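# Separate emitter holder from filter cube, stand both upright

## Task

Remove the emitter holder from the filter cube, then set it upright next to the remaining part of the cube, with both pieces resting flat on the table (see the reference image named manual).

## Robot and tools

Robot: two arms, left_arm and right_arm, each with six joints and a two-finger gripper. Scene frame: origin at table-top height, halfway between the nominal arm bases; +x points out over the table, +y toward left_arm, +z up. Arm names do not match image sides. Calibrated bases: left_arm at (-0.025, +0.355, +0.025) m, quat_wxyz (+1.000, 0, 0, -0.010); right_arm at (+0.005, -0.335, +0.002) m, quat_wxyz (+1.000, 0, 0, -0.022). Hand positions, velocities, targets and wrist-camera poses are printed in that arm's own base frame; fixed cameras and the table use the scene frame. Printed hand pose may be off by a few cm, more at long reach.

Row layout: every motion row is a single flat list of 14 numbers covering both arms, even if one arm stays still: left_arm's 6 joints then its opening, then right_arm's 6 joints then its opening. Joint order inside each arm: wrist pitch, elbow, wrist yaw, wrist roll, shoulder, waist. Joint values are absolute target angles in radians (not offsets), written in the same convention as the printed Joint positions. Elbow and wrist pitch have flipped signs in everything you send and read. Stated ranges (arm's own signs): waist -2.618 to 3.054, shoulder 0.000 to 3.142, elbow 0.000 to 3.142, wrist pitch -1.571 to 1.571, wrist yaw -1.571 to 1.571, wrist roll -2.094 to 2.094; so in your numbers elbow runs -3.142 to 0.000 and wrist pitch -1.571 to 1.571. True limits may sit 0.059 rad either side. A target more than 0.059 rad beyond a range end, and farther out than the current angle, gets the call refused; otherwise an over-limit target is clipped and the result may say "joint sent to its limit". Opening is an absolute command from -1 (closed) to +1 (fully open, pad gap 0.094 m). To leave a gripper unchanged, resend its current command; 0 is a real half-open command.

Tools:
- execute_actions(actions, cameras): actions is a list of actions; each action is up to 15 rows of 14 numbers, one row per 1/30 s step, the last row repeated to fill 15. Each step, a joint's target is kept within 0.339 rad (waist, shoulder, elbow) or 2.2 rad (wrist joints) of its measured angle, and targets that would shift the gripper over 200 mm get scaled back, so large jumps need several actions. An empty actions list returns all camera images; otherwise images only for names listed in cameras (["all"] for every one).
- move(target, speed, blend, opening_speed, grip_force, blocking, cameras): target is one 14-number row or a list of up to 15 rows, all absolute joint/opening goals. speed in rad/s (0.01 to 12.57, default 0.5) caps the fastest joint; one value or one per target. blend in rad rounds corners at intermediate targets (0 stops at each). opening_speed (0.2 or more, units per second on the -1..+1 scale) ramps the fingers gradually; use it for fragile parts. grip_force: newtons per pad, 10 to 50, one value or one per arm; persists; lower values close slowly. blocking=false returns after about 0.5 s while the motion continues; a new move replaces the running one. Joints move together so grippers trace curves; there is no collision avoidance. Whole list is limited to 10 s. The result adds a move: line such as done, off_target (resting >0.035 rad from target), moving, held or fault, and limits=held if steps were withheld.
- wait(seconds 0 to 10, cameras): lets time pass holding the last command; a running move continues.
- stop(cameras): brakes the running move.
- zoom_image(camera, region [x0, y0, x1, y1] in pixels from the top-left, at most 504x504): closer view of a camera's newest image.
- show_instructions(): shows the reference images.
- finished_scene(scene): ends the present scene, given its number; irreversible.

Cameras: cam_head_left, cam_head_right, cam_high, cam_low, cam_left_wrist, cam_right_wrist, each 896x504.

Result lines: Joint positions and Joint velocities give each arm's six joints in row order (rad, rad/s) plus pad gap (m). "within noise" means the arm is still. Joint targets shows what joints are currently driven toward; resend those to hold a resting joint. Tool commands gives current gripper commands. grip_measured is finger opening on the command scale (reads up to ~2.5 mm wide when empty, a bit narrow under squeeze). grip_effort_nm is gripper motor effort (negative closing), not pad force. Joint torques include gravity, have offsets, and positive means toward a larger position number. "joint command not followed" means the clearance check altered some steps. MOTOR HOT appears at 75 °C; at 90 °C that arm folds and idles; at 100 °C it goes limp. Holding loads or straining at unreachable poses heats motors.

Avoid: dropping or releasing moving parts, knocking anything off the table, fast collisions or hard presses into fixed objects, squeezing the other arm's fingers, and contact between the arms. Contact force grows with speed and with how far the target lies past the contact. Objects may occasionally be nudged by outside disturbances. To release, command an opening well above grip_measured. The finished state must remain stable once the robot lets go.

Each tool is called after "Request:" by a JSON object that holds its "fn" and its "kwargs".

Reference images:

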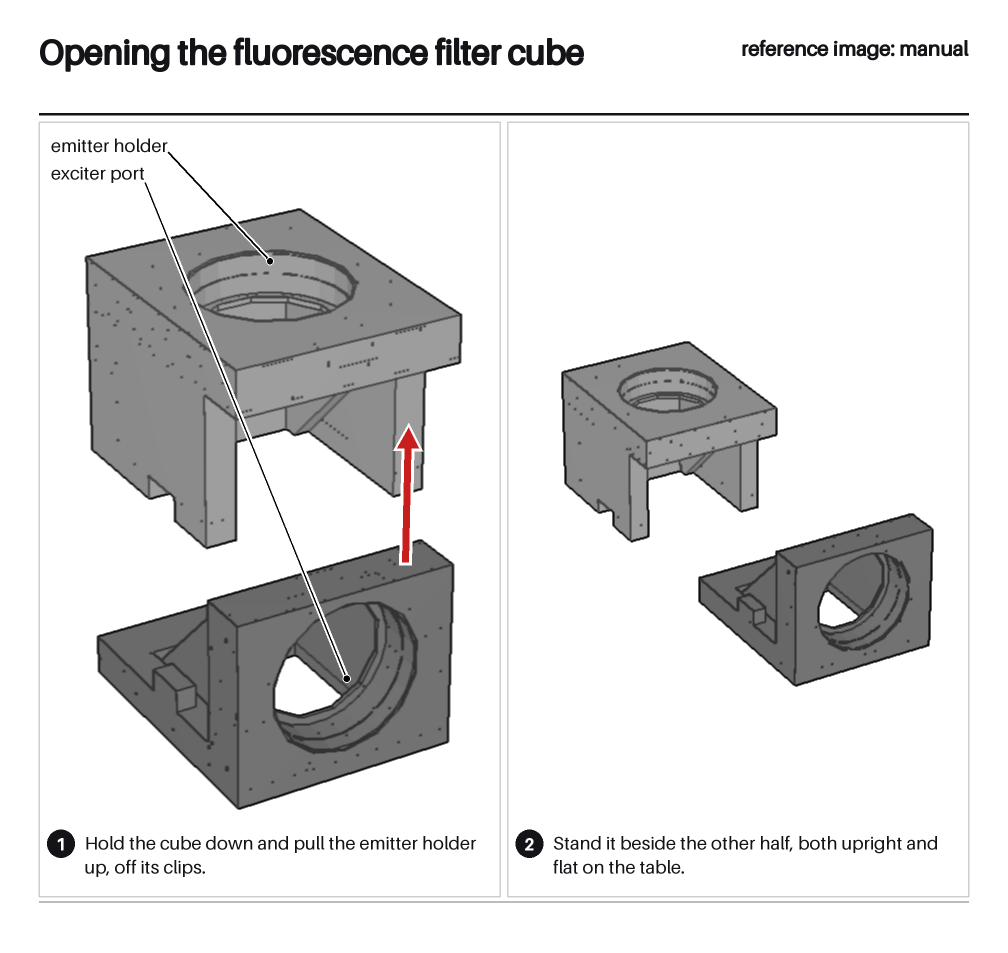

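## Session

Request:
{"fn": "execute_actions", "kwargs": {"actions": []}}

Scene clock: 0.00 s.
left_arm: end_effector_position=(+0.4084, +0.0349, +0.1149) grip_measured=+1.000 grip_effort_nm=n/a end_effector_quat_wxyz=(+0.593, -0.059, +0.802, +0.043) | right_arm: end_effector_position=(+0.4151, -0.0041, +0.1259) grip_measured=+1.000 grip_effort_nm=n/a end_effector_quat_wxyz=(+0.620, +0.004, +0.781, -0.073)
Joint names: [wrist pitch, elbow, wrist yaw, wrist roll, shoulder, waist]
Joint positions: left_arm=[-0.821 -0.413 -0.105 -0.033 1.532 0.037 0.094] | right_arm=[-0.935 -0.41 0.186 -0.069 1.571 0.068 0.094]
Joint velocities: within noise
Joint torques (N m): no reading
Heat: left arm: 23 °C; right arm: 23 °C.
Joint targets: left_arm=[-0.818 -0.419 -0.105 -0.034 1.526 0.037] | right_arm=[-0.935 -0.417 0.188 -0.069 1.563 0.068]
Tool commands: left_gripper/opening=+1.0 right_gripper/opening=+1.0

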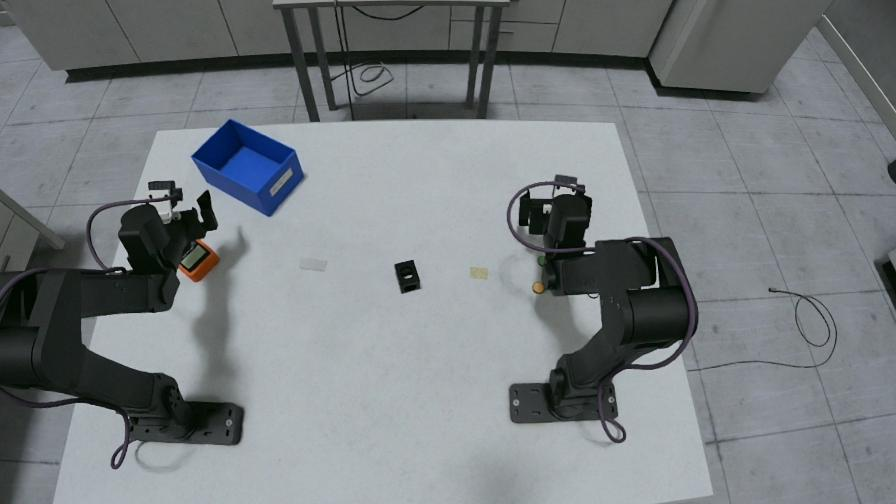

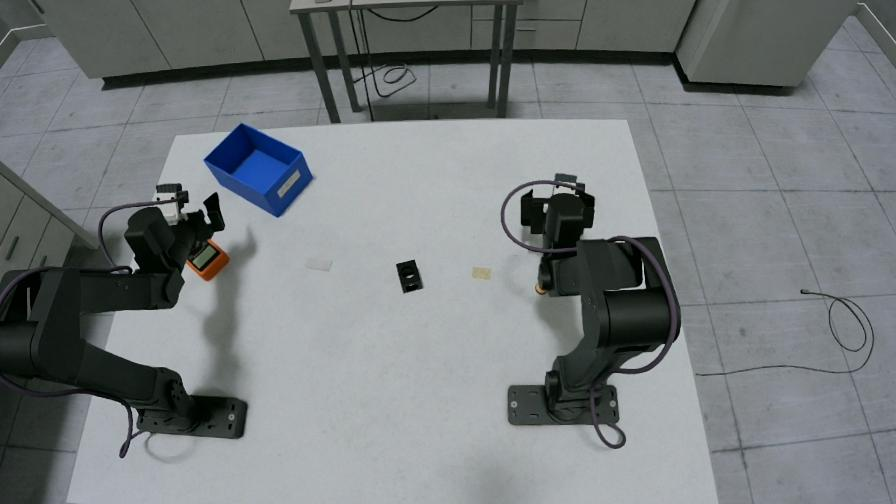

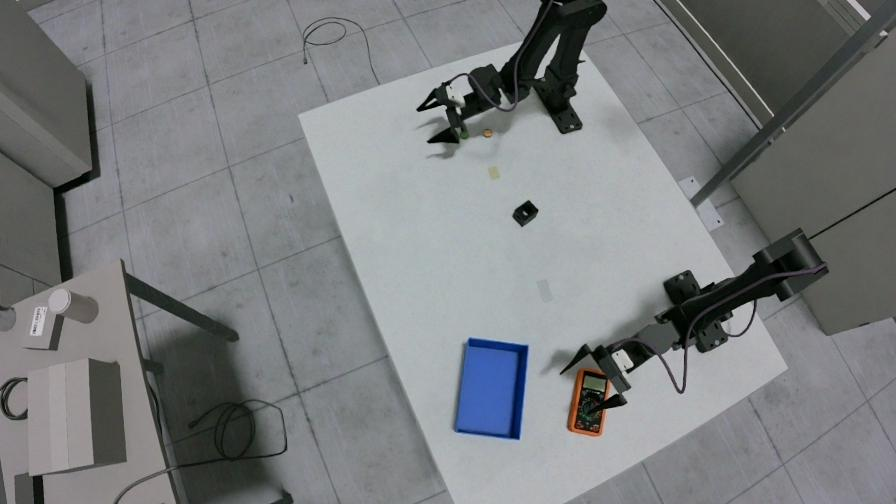

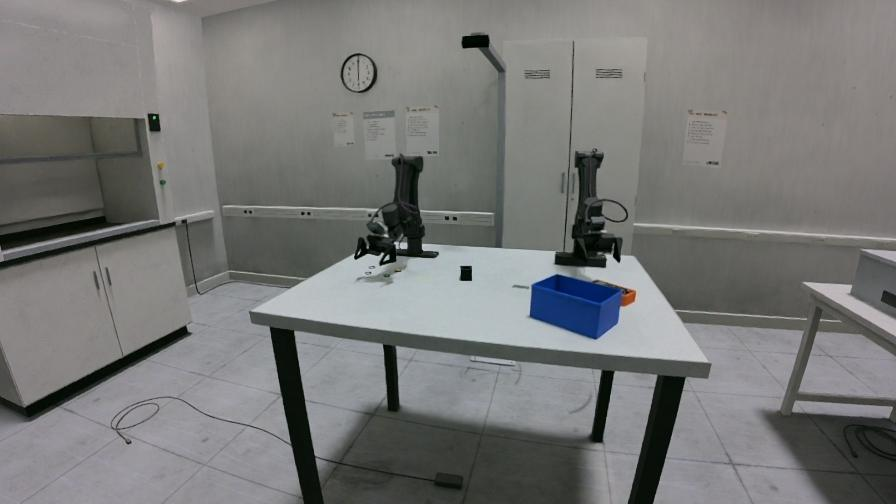

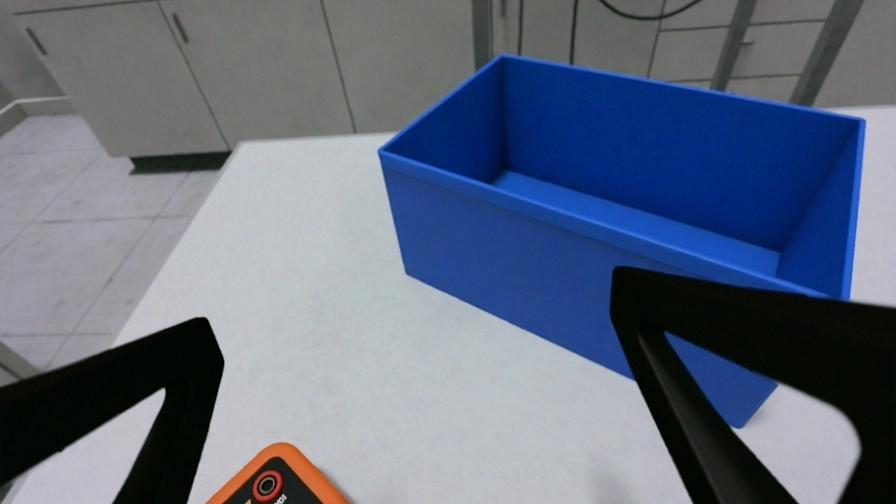

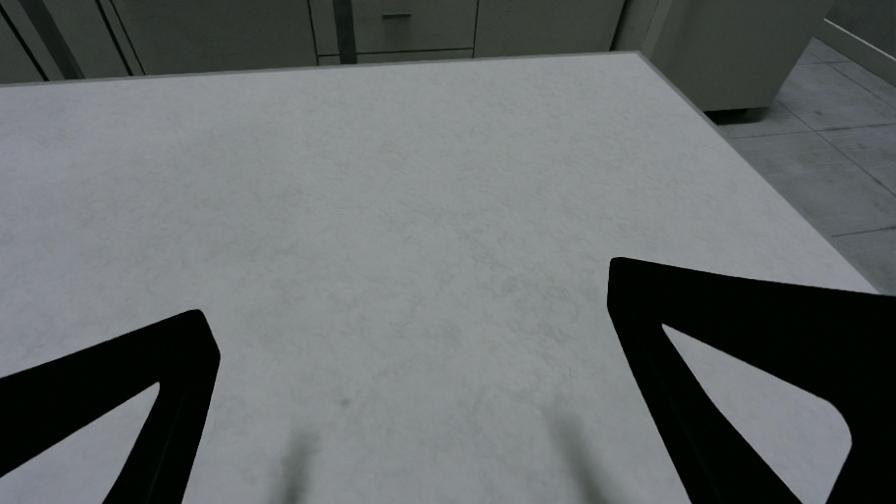

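Request:
{"fn": "zoom_image", "kwargs": {"camera": "cam_head_left", "region": [375, 240, 445, 310]}}

Request:
{"fn": "zoom_image", "kwargs": {"camera": "cam_head_right", "region": [375, 240, 445, 310]}}

Request:
{"fn": "zoom_image", "kwargs": {"camera": "cam_high", "region": [490, 180, 560, 250]}}

Request:
{"fn": "zoom_image", "kwargs": {"camera": "cam_low", "region": [435, 245, 495, 295]}}

Scaled by 7.200 from the camera's 896x504 image, which has a finer 1280x720 frame.

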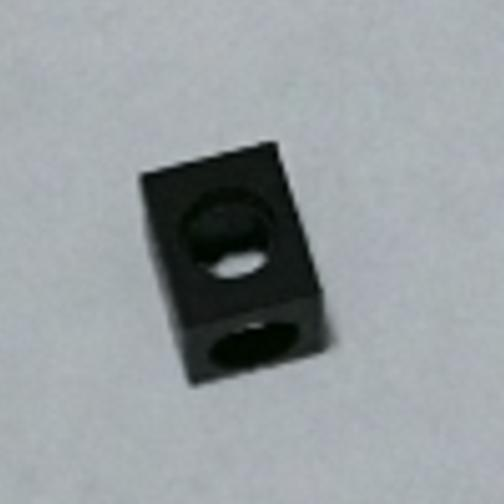

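Scaled by 7.200 from the camera's 896x504 image, which has a finer 1280x720 frame.

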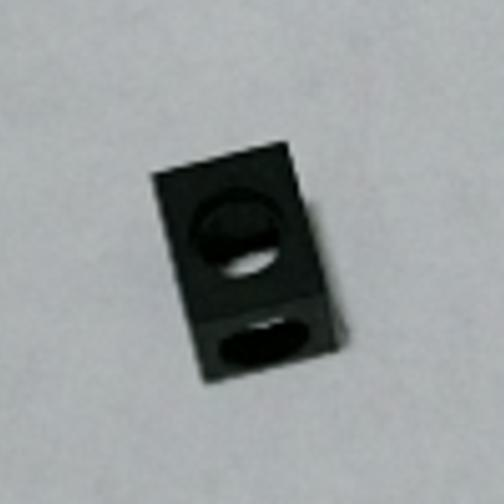

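Scaled by 7.200 from the camera's 896x504 image, which has a finer 1280x720 frame.

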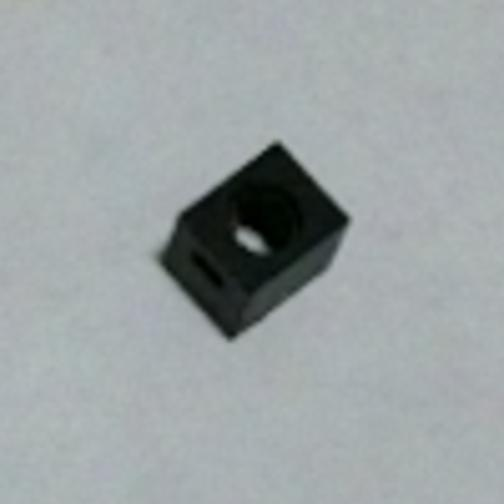

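Scaled by 8.400 from the camera's 896x504 image, which has a finer 1280x720 frame.

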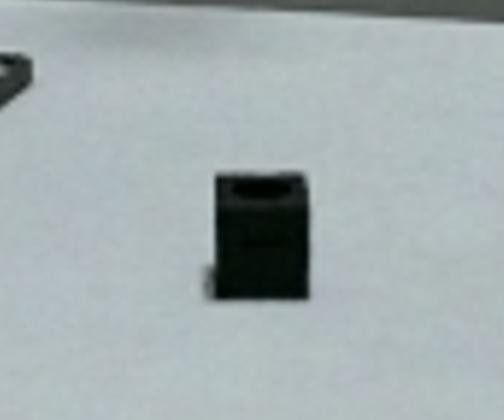

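Request:
{"fn": "move", "kwargs": {"target": [[-0.1, -0.95, -0.4, -0.35, 1.3, -0.3, 1.0, -0.2, -1.1, 0.1, 0.2, 1.6, 0.35, 1.0], [0.287, -0.807, -0.811, -0.804, 1.4815, -1.65, 1.0, 1.125, -1.655, 0, 0.584, 1.98, 0.878, 1.0]], "speed": [0.9, 1.0], "blend": [0.15, 0], "cameras": ["all"]}}

Request:
{"fn": "zoom_image", "kwargs": {"camera": "cam_right_wrist", "region": [300, 80, 600, 380]}}

Request:
{"fn": "zoom_image", "kwargs": {"camera": "cam_low", "region": [410, 200, 530, 290]}}

Scene clock: 10.50 s.
left_arm: end_effector_position=(+0.1021, -0.3518, +0.1228) grip_measured=+1.000 grip_effort_nm=0.05 end_effector_quat_wxyz=(+0.445, +0.252, +0.847, -0.149) | right_arm: end_effector_position=(+0.2586, +0.3141, +0.0905) grip_measured=+1.000 grip_effort_nm=0.01 end_effector_quat_wxyz=(+0.051, -0.151, +0.986, +0.047)
Joint names: [wrist pitch, elbow, wrist yaw, wrist roll, shoulder, waist]
Joint positions: left_arm=[0.273 -0.817 -0.794 -0.793 1.47 -1.65 0.094] | right_arm=[1.097 -1.629 -0.002 0.575 1.964 0.879 0.094]
Joint torques (N m): left_arm=[-1.31 -4.56 -0.53 -0.18 -4.29 -0.02] | right_arm=[-0.24 -8.64 0.02 0.08 -8.64 -0.17]
Heat: left arm: 25 °C; right arm: 23 °C.
Joint targets: left_arm=[0.287 -0.807 -0.811 -0.804 1.481 -1.650] | right_arm=[1.125 -1.655 0.000 0.584 1.980 0.878]
move: done

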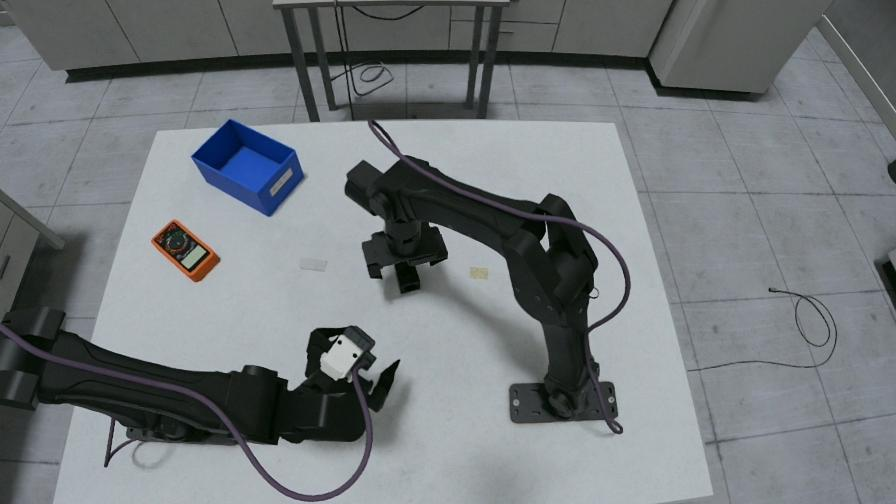

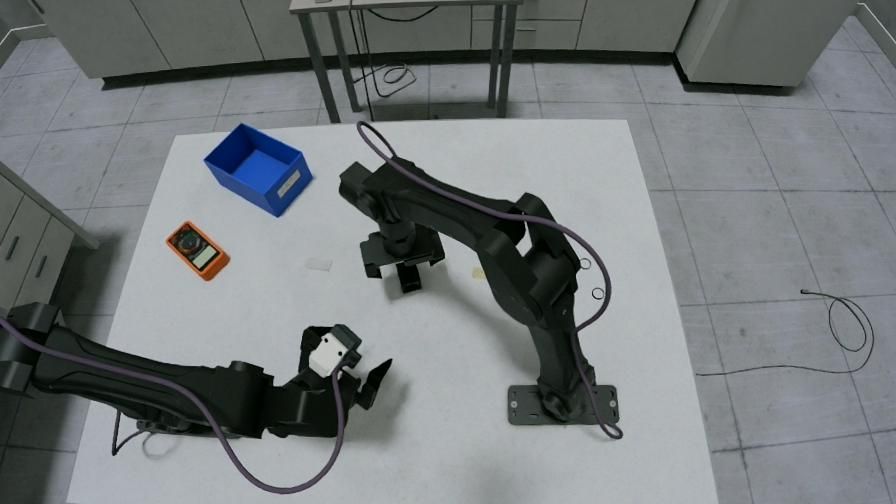

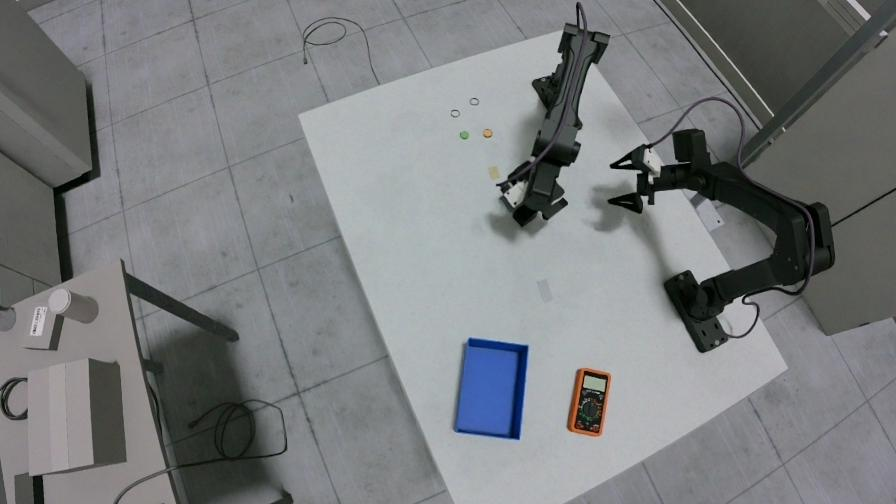

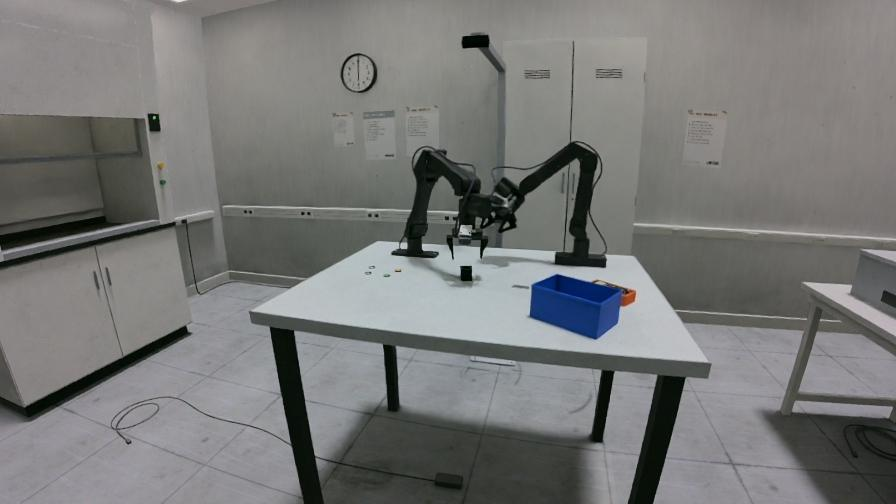

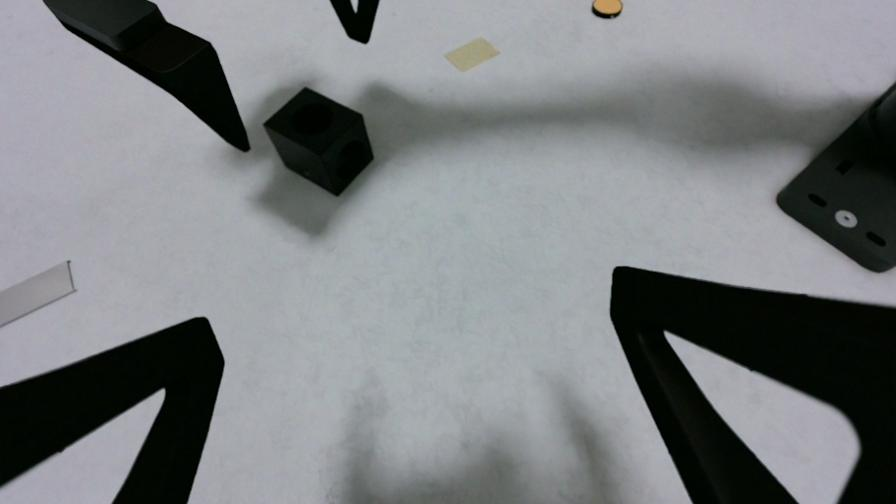

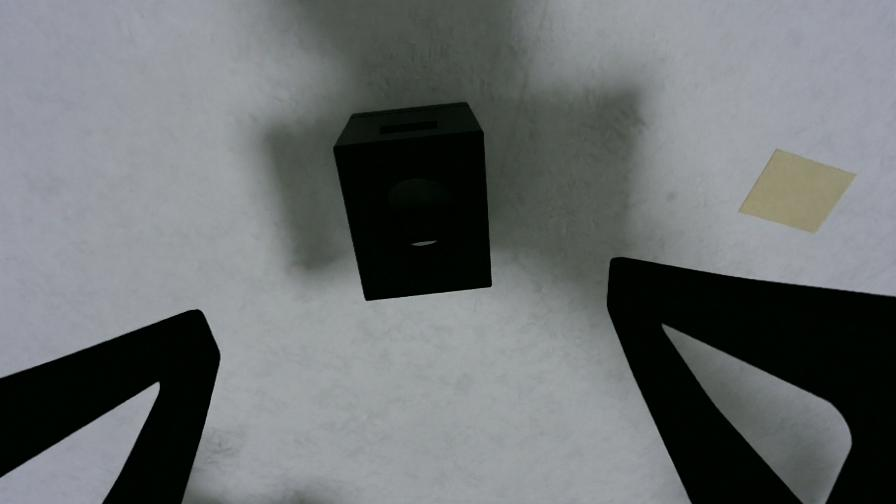

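Scaled by 1.680 from the camera's 896x504 image, which has a finer 1280x720 frame.

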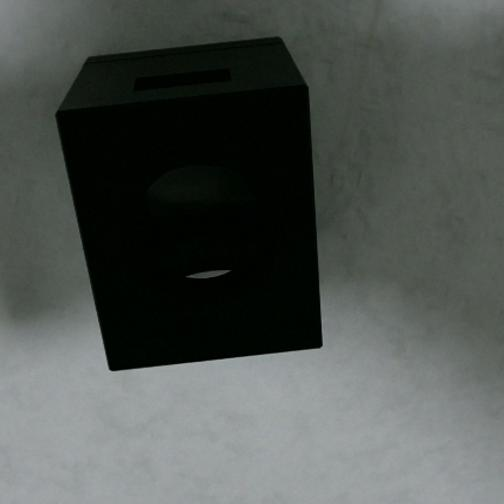

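Scaled by 4.200 from the camera's 896x504 image, which has a finer 1280x720 frame.

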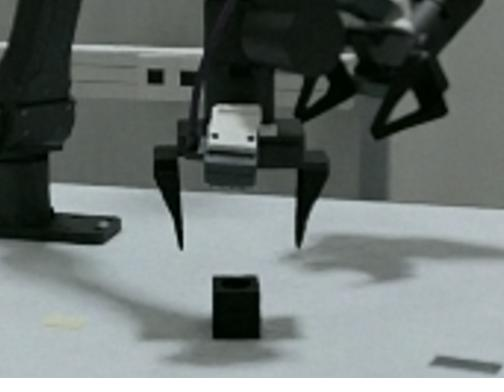

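Request:
{"fn": "move", "kwargs": {"target": [[0.287, -0.807, -0.811, -0.804, 1.4815, -1.65, 1.0, 0.957, -1.504, 0, 0.598, 2.008, 0.864, 1.0], [0.287, -0.807, -0.811, -0.804, 1.4815, -1.65, 1.0, 0.957, -1.504, 0, 0.598, 2.008, 0.864, -0.32]], "speed": 0.25, "opening_speed": 0.7, "cameras": ["cam_right_wrist", "cam_low"]}}

Scene clock: 15.47 s.
left_arm: end_effector_position=(+0.1022, -0.3518, +0.1229) grip_measured=+1.000 grip_effort_nm=0.05 end_effector_quat_wxyz=(+0.445, +0.252, +0.847, -0.149) | right_arm: end_effector_position=(+0.2612, +0.3130, +0.0509) grip_measured=-0.181 grip_effort_nm=-1.01 end_effector_quat_wxyz=(+0.051, -0.141, +0.988, +0.047)
Joint names: [wrist pitch, elbow, wrist yaw, wrist roll, shoulder, waist]
Joint positions: left_arm=[0.273 -0.817 -0.794 -0.793 1.47 -1.65 0.094] | right_arm=[0.952 -1.513 -0.002 0.589 1.994 0.872 0.038]
Joint torques (N m): left_arm=[-1.26 -4.59 -0.52 -0.15 -4.25 0.05] | right_arm=[-0.47 -5.08 0.03 0.08 -8.98 -0.76]
Heat: left arm: 25 °C; right arm: 23 °C.
Joint targets: left_arm=[0.287 -0.807 -0.811 -0.804 1.481 -1.650] | right_arm=[0.957 -1.504 0.000 0.598 2.008 0.864]
move: done
Images, in order (width x height): cam_low 896x504, cam_right_wrist 896x504.

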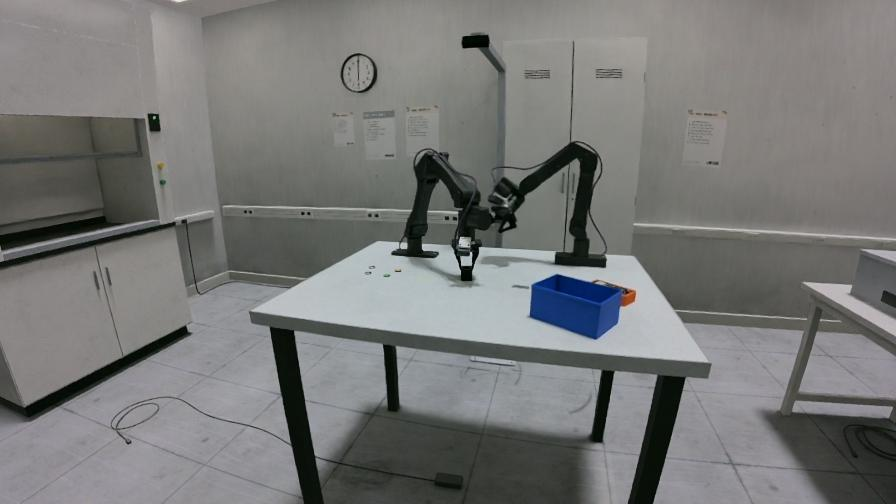

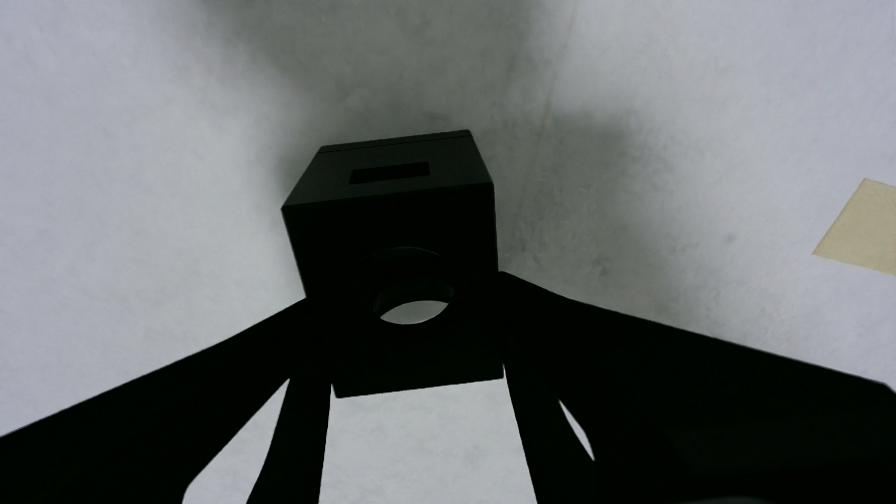

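Request:
{"fn": "move", "kwargs": {"target": [[0.287, -0.807, -0.811, -0.804, 1.4815, -1.65, 1.0, 1.025, -1.565, 0, 0.598, 1.945, 0.868, -0.32], [-0.4, -0.8868, -0.9356, -0.686, 2.0812, -1.436, 1.0, 0.97, -1.438, 0, 1.179, 1.887, 0.827, -0.32], [-0.4, -0.8868, -0.9356, -0.686, 2.0812, -1.436, 1.0, 0.933, -1.412, 0, 1.179, 1.95, 0.827, -0.32]], "speed": [0.2, 0.5, 0.08], "cameras": ["cam_left_wrist", "cam_right_wrist", "cam_low", "cam_head_left"]}}

Request:
{"fn": "zoom_image", "kwargs": {"camera": "cam_left_wrist", "region": [300, 40, 620, 320]}}

Request:
{"fn": "zoom_image", "kwargs": {"camera": "cam_low", "region": [410, 220, 510, 290]}}

Scene clock: 22.63 s.
left_arm: end_effector_position=(+0.1974, -0.3920, +0.0155) grip_measured=+1.000 grip_effort_nm=0.05 end_effector_quat_wxyz=(+0.522, +0.151, +0.834, -0.091) | right_arm: end_effector_position=(+0.2596, +0.2894, +0.0503) grip_measured=-0.181 grip_effort_nm=-1.02 end_effector_quat_wxyz=(+0.033, +0.166, +0.984, +0.056)
Joint names: [wrist pitch, elbow, wrist yaw, wrist roll, shoulder, waist]
Joint positions: left_arm=[-0.387 -0.868 -0.921 -0.688 2.063 -1.44 0.094] | right_arm=[0.933 -1.424 -0.004 1.169 1.932 0.835 0.038]
Joint torques (N m): left_arm=[-1.65 -5.27 -0.5 0 -7.31 0.34] | right_arm=[-0.49 -4.81 0.05 0.09 -8.1 -0.69]
Heat: left arm: 25 °C; right arm: 24 °C.
Joint targets: left_arm=[-0.400 -0.887 -0.936 -0.686 2.081 -1.436] | right_arm=[0.933 -1.412 0.000 1.179 1.950 0.827]
move: done
Images, in order (width x height): cam_head_left 896x504, cam_low 896x504, cam_left_wrist 896x504, cam_right_wrist 896x504.

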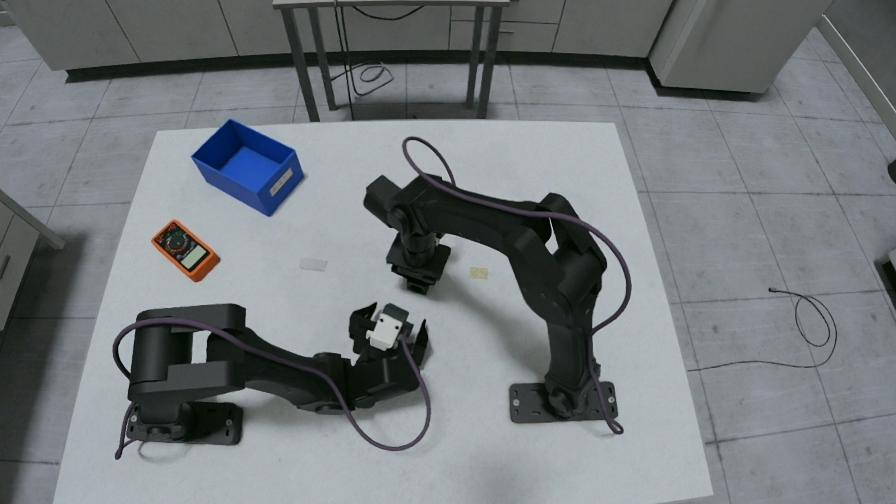

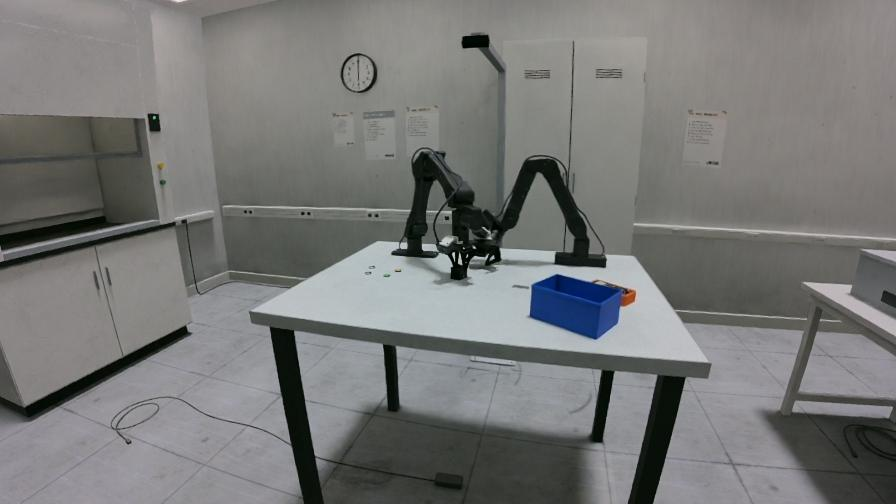

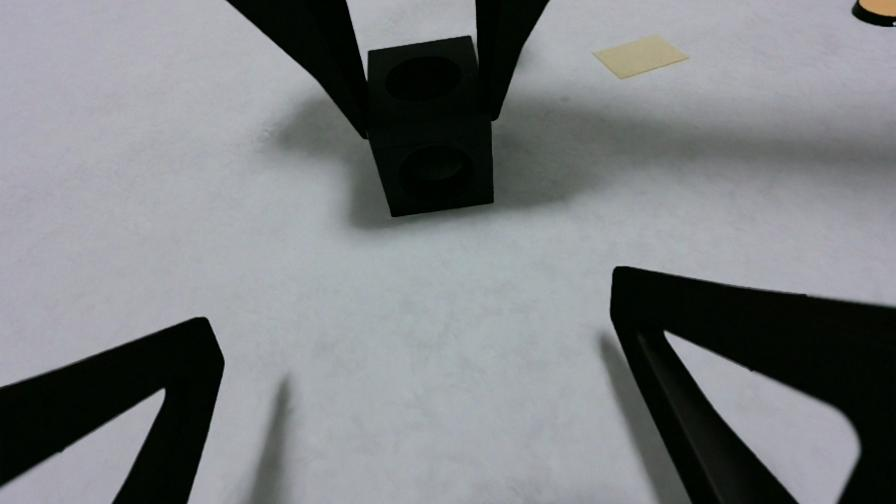

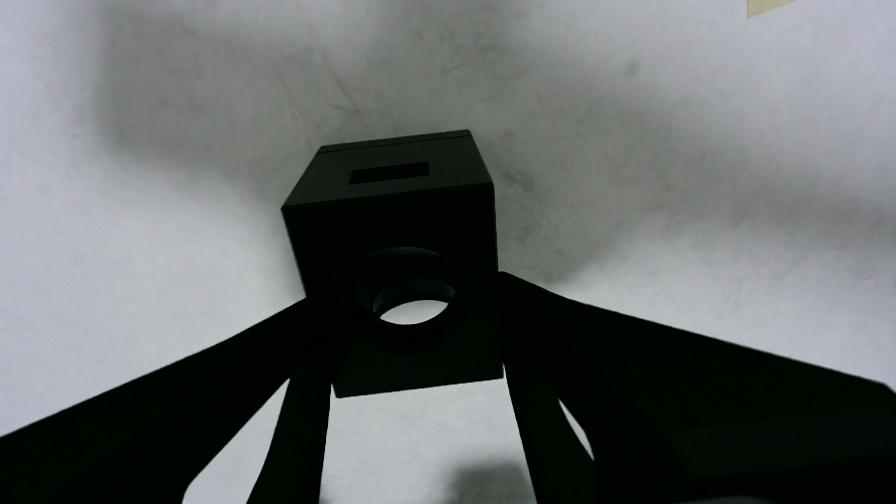

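Scaled by 1.575 from the camera's 896x504 image, which has a finer 1280x720 frame.

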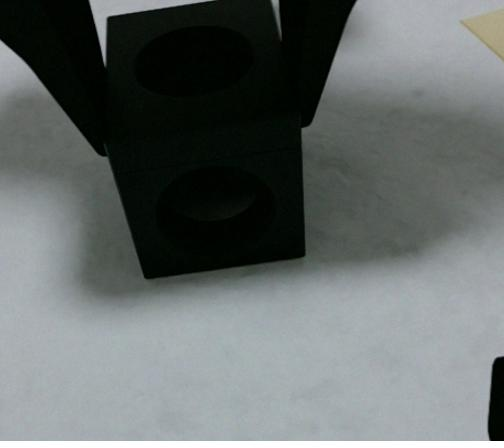

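Scaled by 5.040 from the camera's 896x504 image, which has a finer 1280x720 frame.

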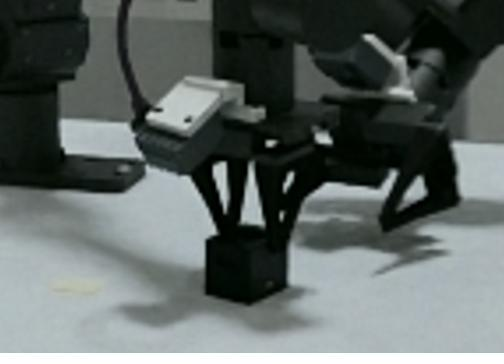

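Request:
{"fn": "move", "kwargs": {"target": [-0.577, -1.047, -0.819, -0.517, 2.279, -1.291, 1.0, 0.933, -1.412, 0, 1.179, 1.95, 0.827, -0.32], "speed": 0.25, "cameras": ["cam_left_wrist"]}}

Request:
{"fn": "zoom_image", "kwargs": {"camera": "cam_left_wrist", "region": [180, 180, 660, 420]}}

Scene clock: 25.63 s.
left_arm: end_effector_position=(+0.2588, -0.4234, -0.0063) grip_measured=+1.000 grip_effort_nm=0.05 end_effector_quat_wxyz=(+0.530, +0.149, +0.830, -0.096) | right_arm: end_effector_position=(+0.2596, +0.2894, +0.0503) grip_measured=-0.181 grip_effort_nm=-1.02 end_effector_quat_wxyz=(+0.033, +0.166, +0.984, +0.056)
Joint names: [wrist pitch, elbow, wrist yaw, wrist roll, shoulder, waist]
Joint positions: left_arm=[-0.563 -1.027 -0.819 -0.52 2.254 -1.293 0.094] | right_arm=[0.933 -1.424 -0.004 1.169 1.932 0.835 0.038]
Joint torques (N m): left_arm=[-1.79 -5.34 -0.28 0.01 -8.23 0.24] | right_arm=[-0.5 -4.71 0.04 0.1 -8.12 -0.77]
Heat: left arm: 25 °C; right arm: 24 °C.
Joint targets: left_arm=[-0.577 -1.047 -0.819 -0.517 2.279 -1.291] | right_arm=[0.933 -1.412 0.000 1.179 1.950 0.827]
move: done
Images, in order (width x height): cam_left_wrist 896x504.

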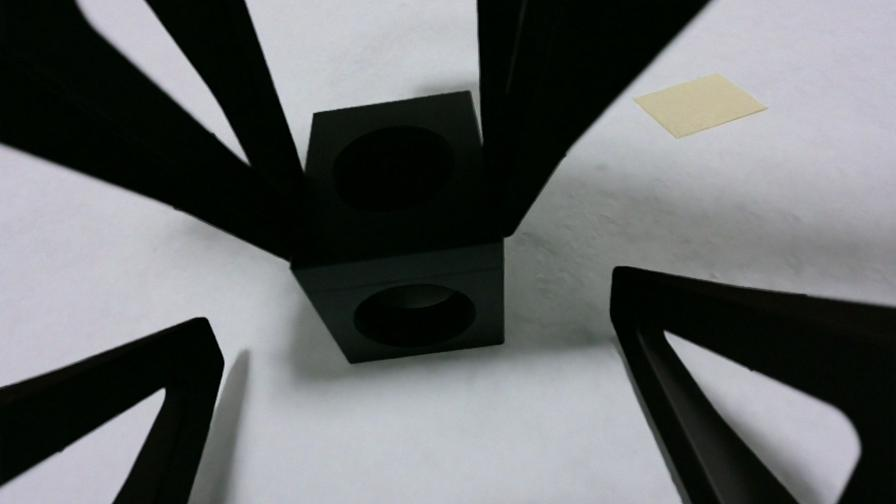

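Scaled by 1.050 from the camera's 896x504 image, which has a finer 1280x720 frame.

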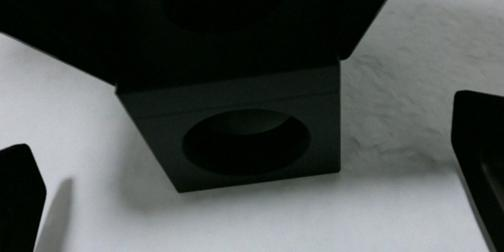

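Request:
{"fn": "move", "kwargs": {"target": [[-0.577, -1.047, -0.819, -0.517, 2.279, -1.301, 1.0, 0.933, -1.412, 0, 1.179, 1.95, 0.827, -0.32], [-0.577, -1.047, -0.819, -0.517, 2.279, -1.301, -0.32, 0.933, -1.412, 0, 1.179, 1.95, 0.827, -0.32]], "speed": 0.2, "opening_speed": 0.7, "cameras": ["cam_left_wrist", "cam_right_wrist"]}}

Scene clock: 30.17 s.
left_arm: end_effector_position=(+0.2586, -0.4238, -0.0063) grip_measured=-0.191 grip_effort_nm=-0.97 end_effector_quat_wxyz=(+0.529, +0.150, +0.830, -0.097) | right_arm: end_effector_position=(+0.2598, +0.2896, +0.0503) grip_measured=-0.181 grip_effort_nm=-1.02 end_effector_quat_wxyz=(+0.034, +0.166, +0.984, +0.056)
Joint names: [wrist pitch, elbow, wrist yaw, wrist roll, shoulder, waist]
Joint positions: left_arm=[-0.564 -1.027 -0.817 -0.519 2.254 -1.293 0.038] | right_arm=[0.932 -1.424 -0.004 1.169 1.932 0.835 0.038]
Joint torques (N m): left_arm=[-1.8 -5.31 -0.31 0.01 -8.27 -0.62] | right_arm=[-0.51 -4.74 0.03 0.09 -8.03 -0.76]
Heat: left arm: 26 °C; right arm: 24 °C.
Joint targets: left_arm=[-0.577 -1.047 -0.819 -0.517 2.279 -1.301] | right_arm=[0.933 -1.412 0.000 1.179 1.950 0.827]
move: done
Images, in order (width x height): cam_left_wrist 896x504, cam_right_wrist 896x504.

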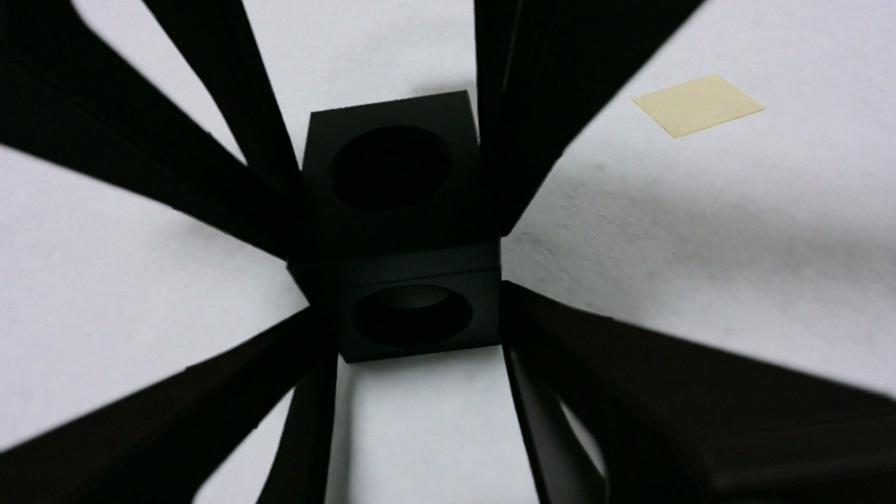

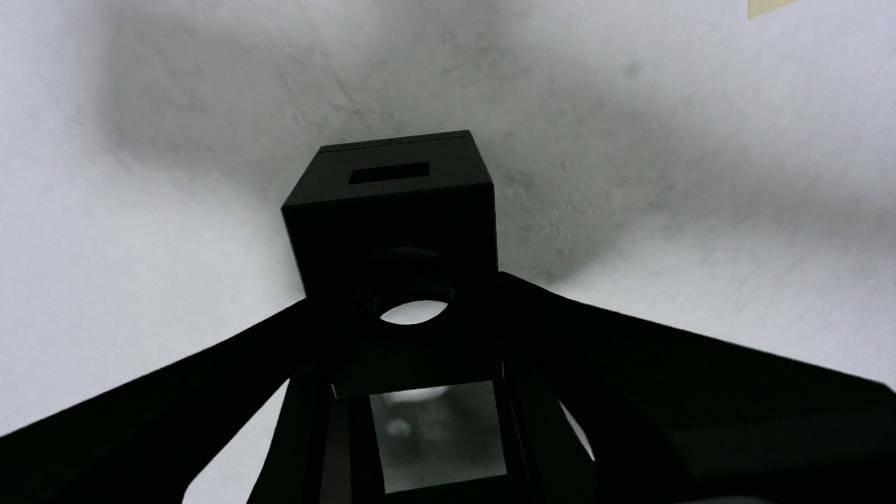

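Request:
{"fn": "move", "kwargs": {"target": [[-0.555, -1.037, -0.819, -0.517, 2.335, -1.297, -0.32, 0.96, -1.435, 0, 1.179, 1.92, 0.827, -0.32], [-0.555, -1.037, -0.819, -0.517, 2.335, -1.297, -0.32, 1.17, -1.62, 0, 1.179, 1.845, 0.827, -0.32]], "speed": [0.08, 0.08], "blend": [0.02, 0], "cameras": ["cam_left_wrist", "cam_right_wrist", "cam_low"]}}

Request:
{"fn": "zoom_image", "kwargs": {"camera": "cam_low", "region": [410, 220, 510, 290]}}

Scene clock: 34.97 s.
left_arm: end_effector_position=(+0.2622, -0.4275, -0.0082) grip_measured=-0.191 grip_effort_nm=-0.98 end_effector_quat_wxyz=(+0.544, +0.138, +0.822, -0.100) | right_arm: end_effector_position=(+0.2602, +0.2885, +0.1085) grip_measured=-0.181 grip_effort_nm=-1.02 end_effector_quat_wxyz=(+0.037, +0.166, +0.984, +0.060)
Joint names: [wrist pitch, elbow, wrist yaw, wrist roll, shoulder, waist]
Joint positions: left_arm=[-0.625 -1.043 -0.845 -0.511 2.293 -1.295 0.038] | right_arm=[1.138 -1.593 -0.003 1.168 1.885 0.833 0.038]
Joint torques (N m): left_arm=[-0.96 -3.28 -0.03 -0.1 -7.3 -0.13] | right_arm=[-0.2 -8.79 0 0.1 -12.67 -0.54]
Heat: left arm: 26 °C; right arm: 25 °C.
Joint targets: left_arm=[-0.555 -1.037 -0.819 -0.517 2.335 -1.297] | right_arm=[1.170 -1.620 0.000 1.179 1.845 0.827]
move: off_target (left_arm, right_arm); left_arm: the wrist pitch is farthest, 0.070 rad from its target; right_arm: the shoulder is farthest, 0.040 rad from its target
Images, in order (width x height): cam_low 896x504, cam_left_wrist 896x504, cam_right_wrist 896x504.

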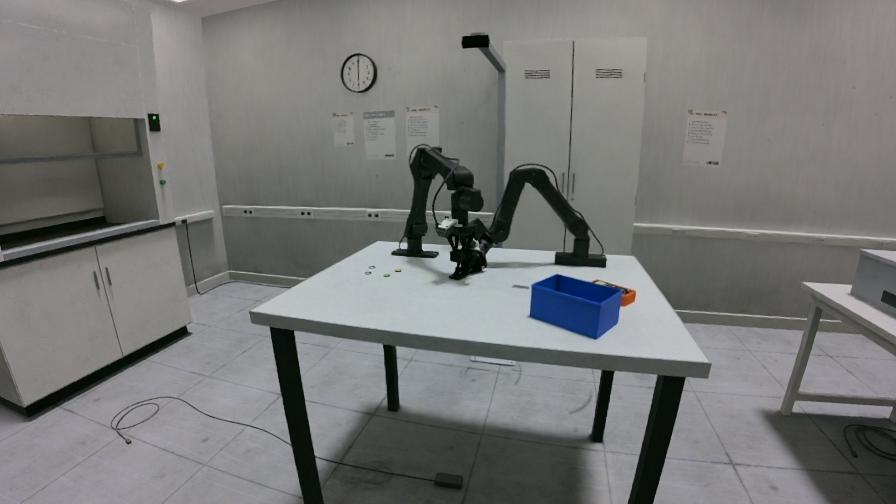

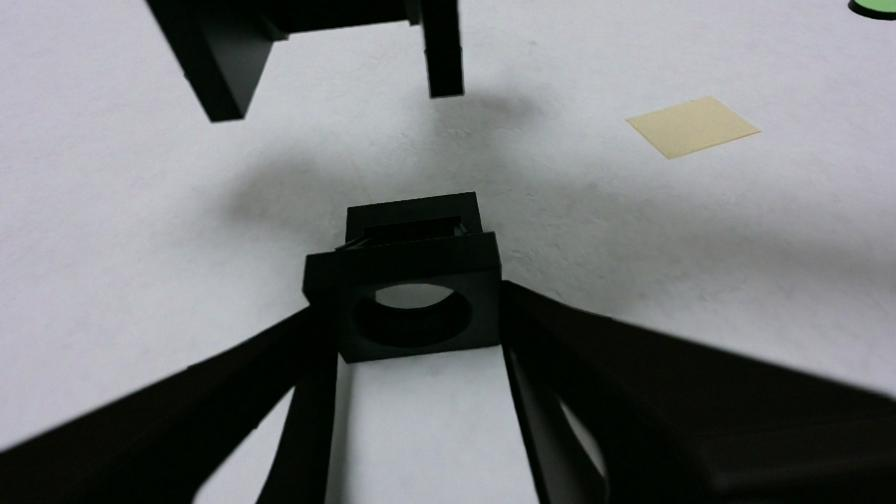

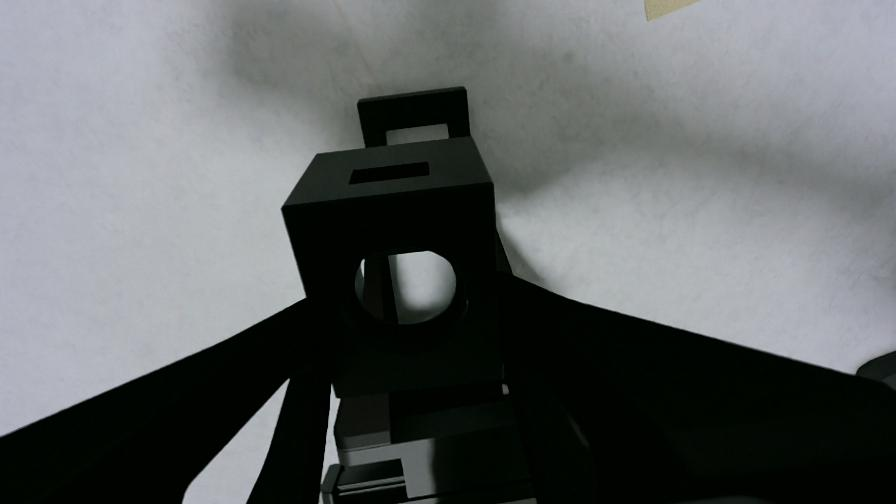

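Scaled by 5.040 from the camera's 896x504 image, which has a finer 1280x720 frame.

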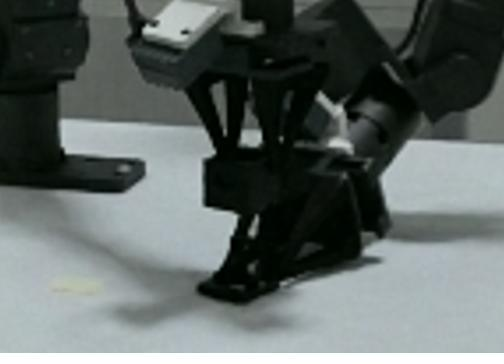

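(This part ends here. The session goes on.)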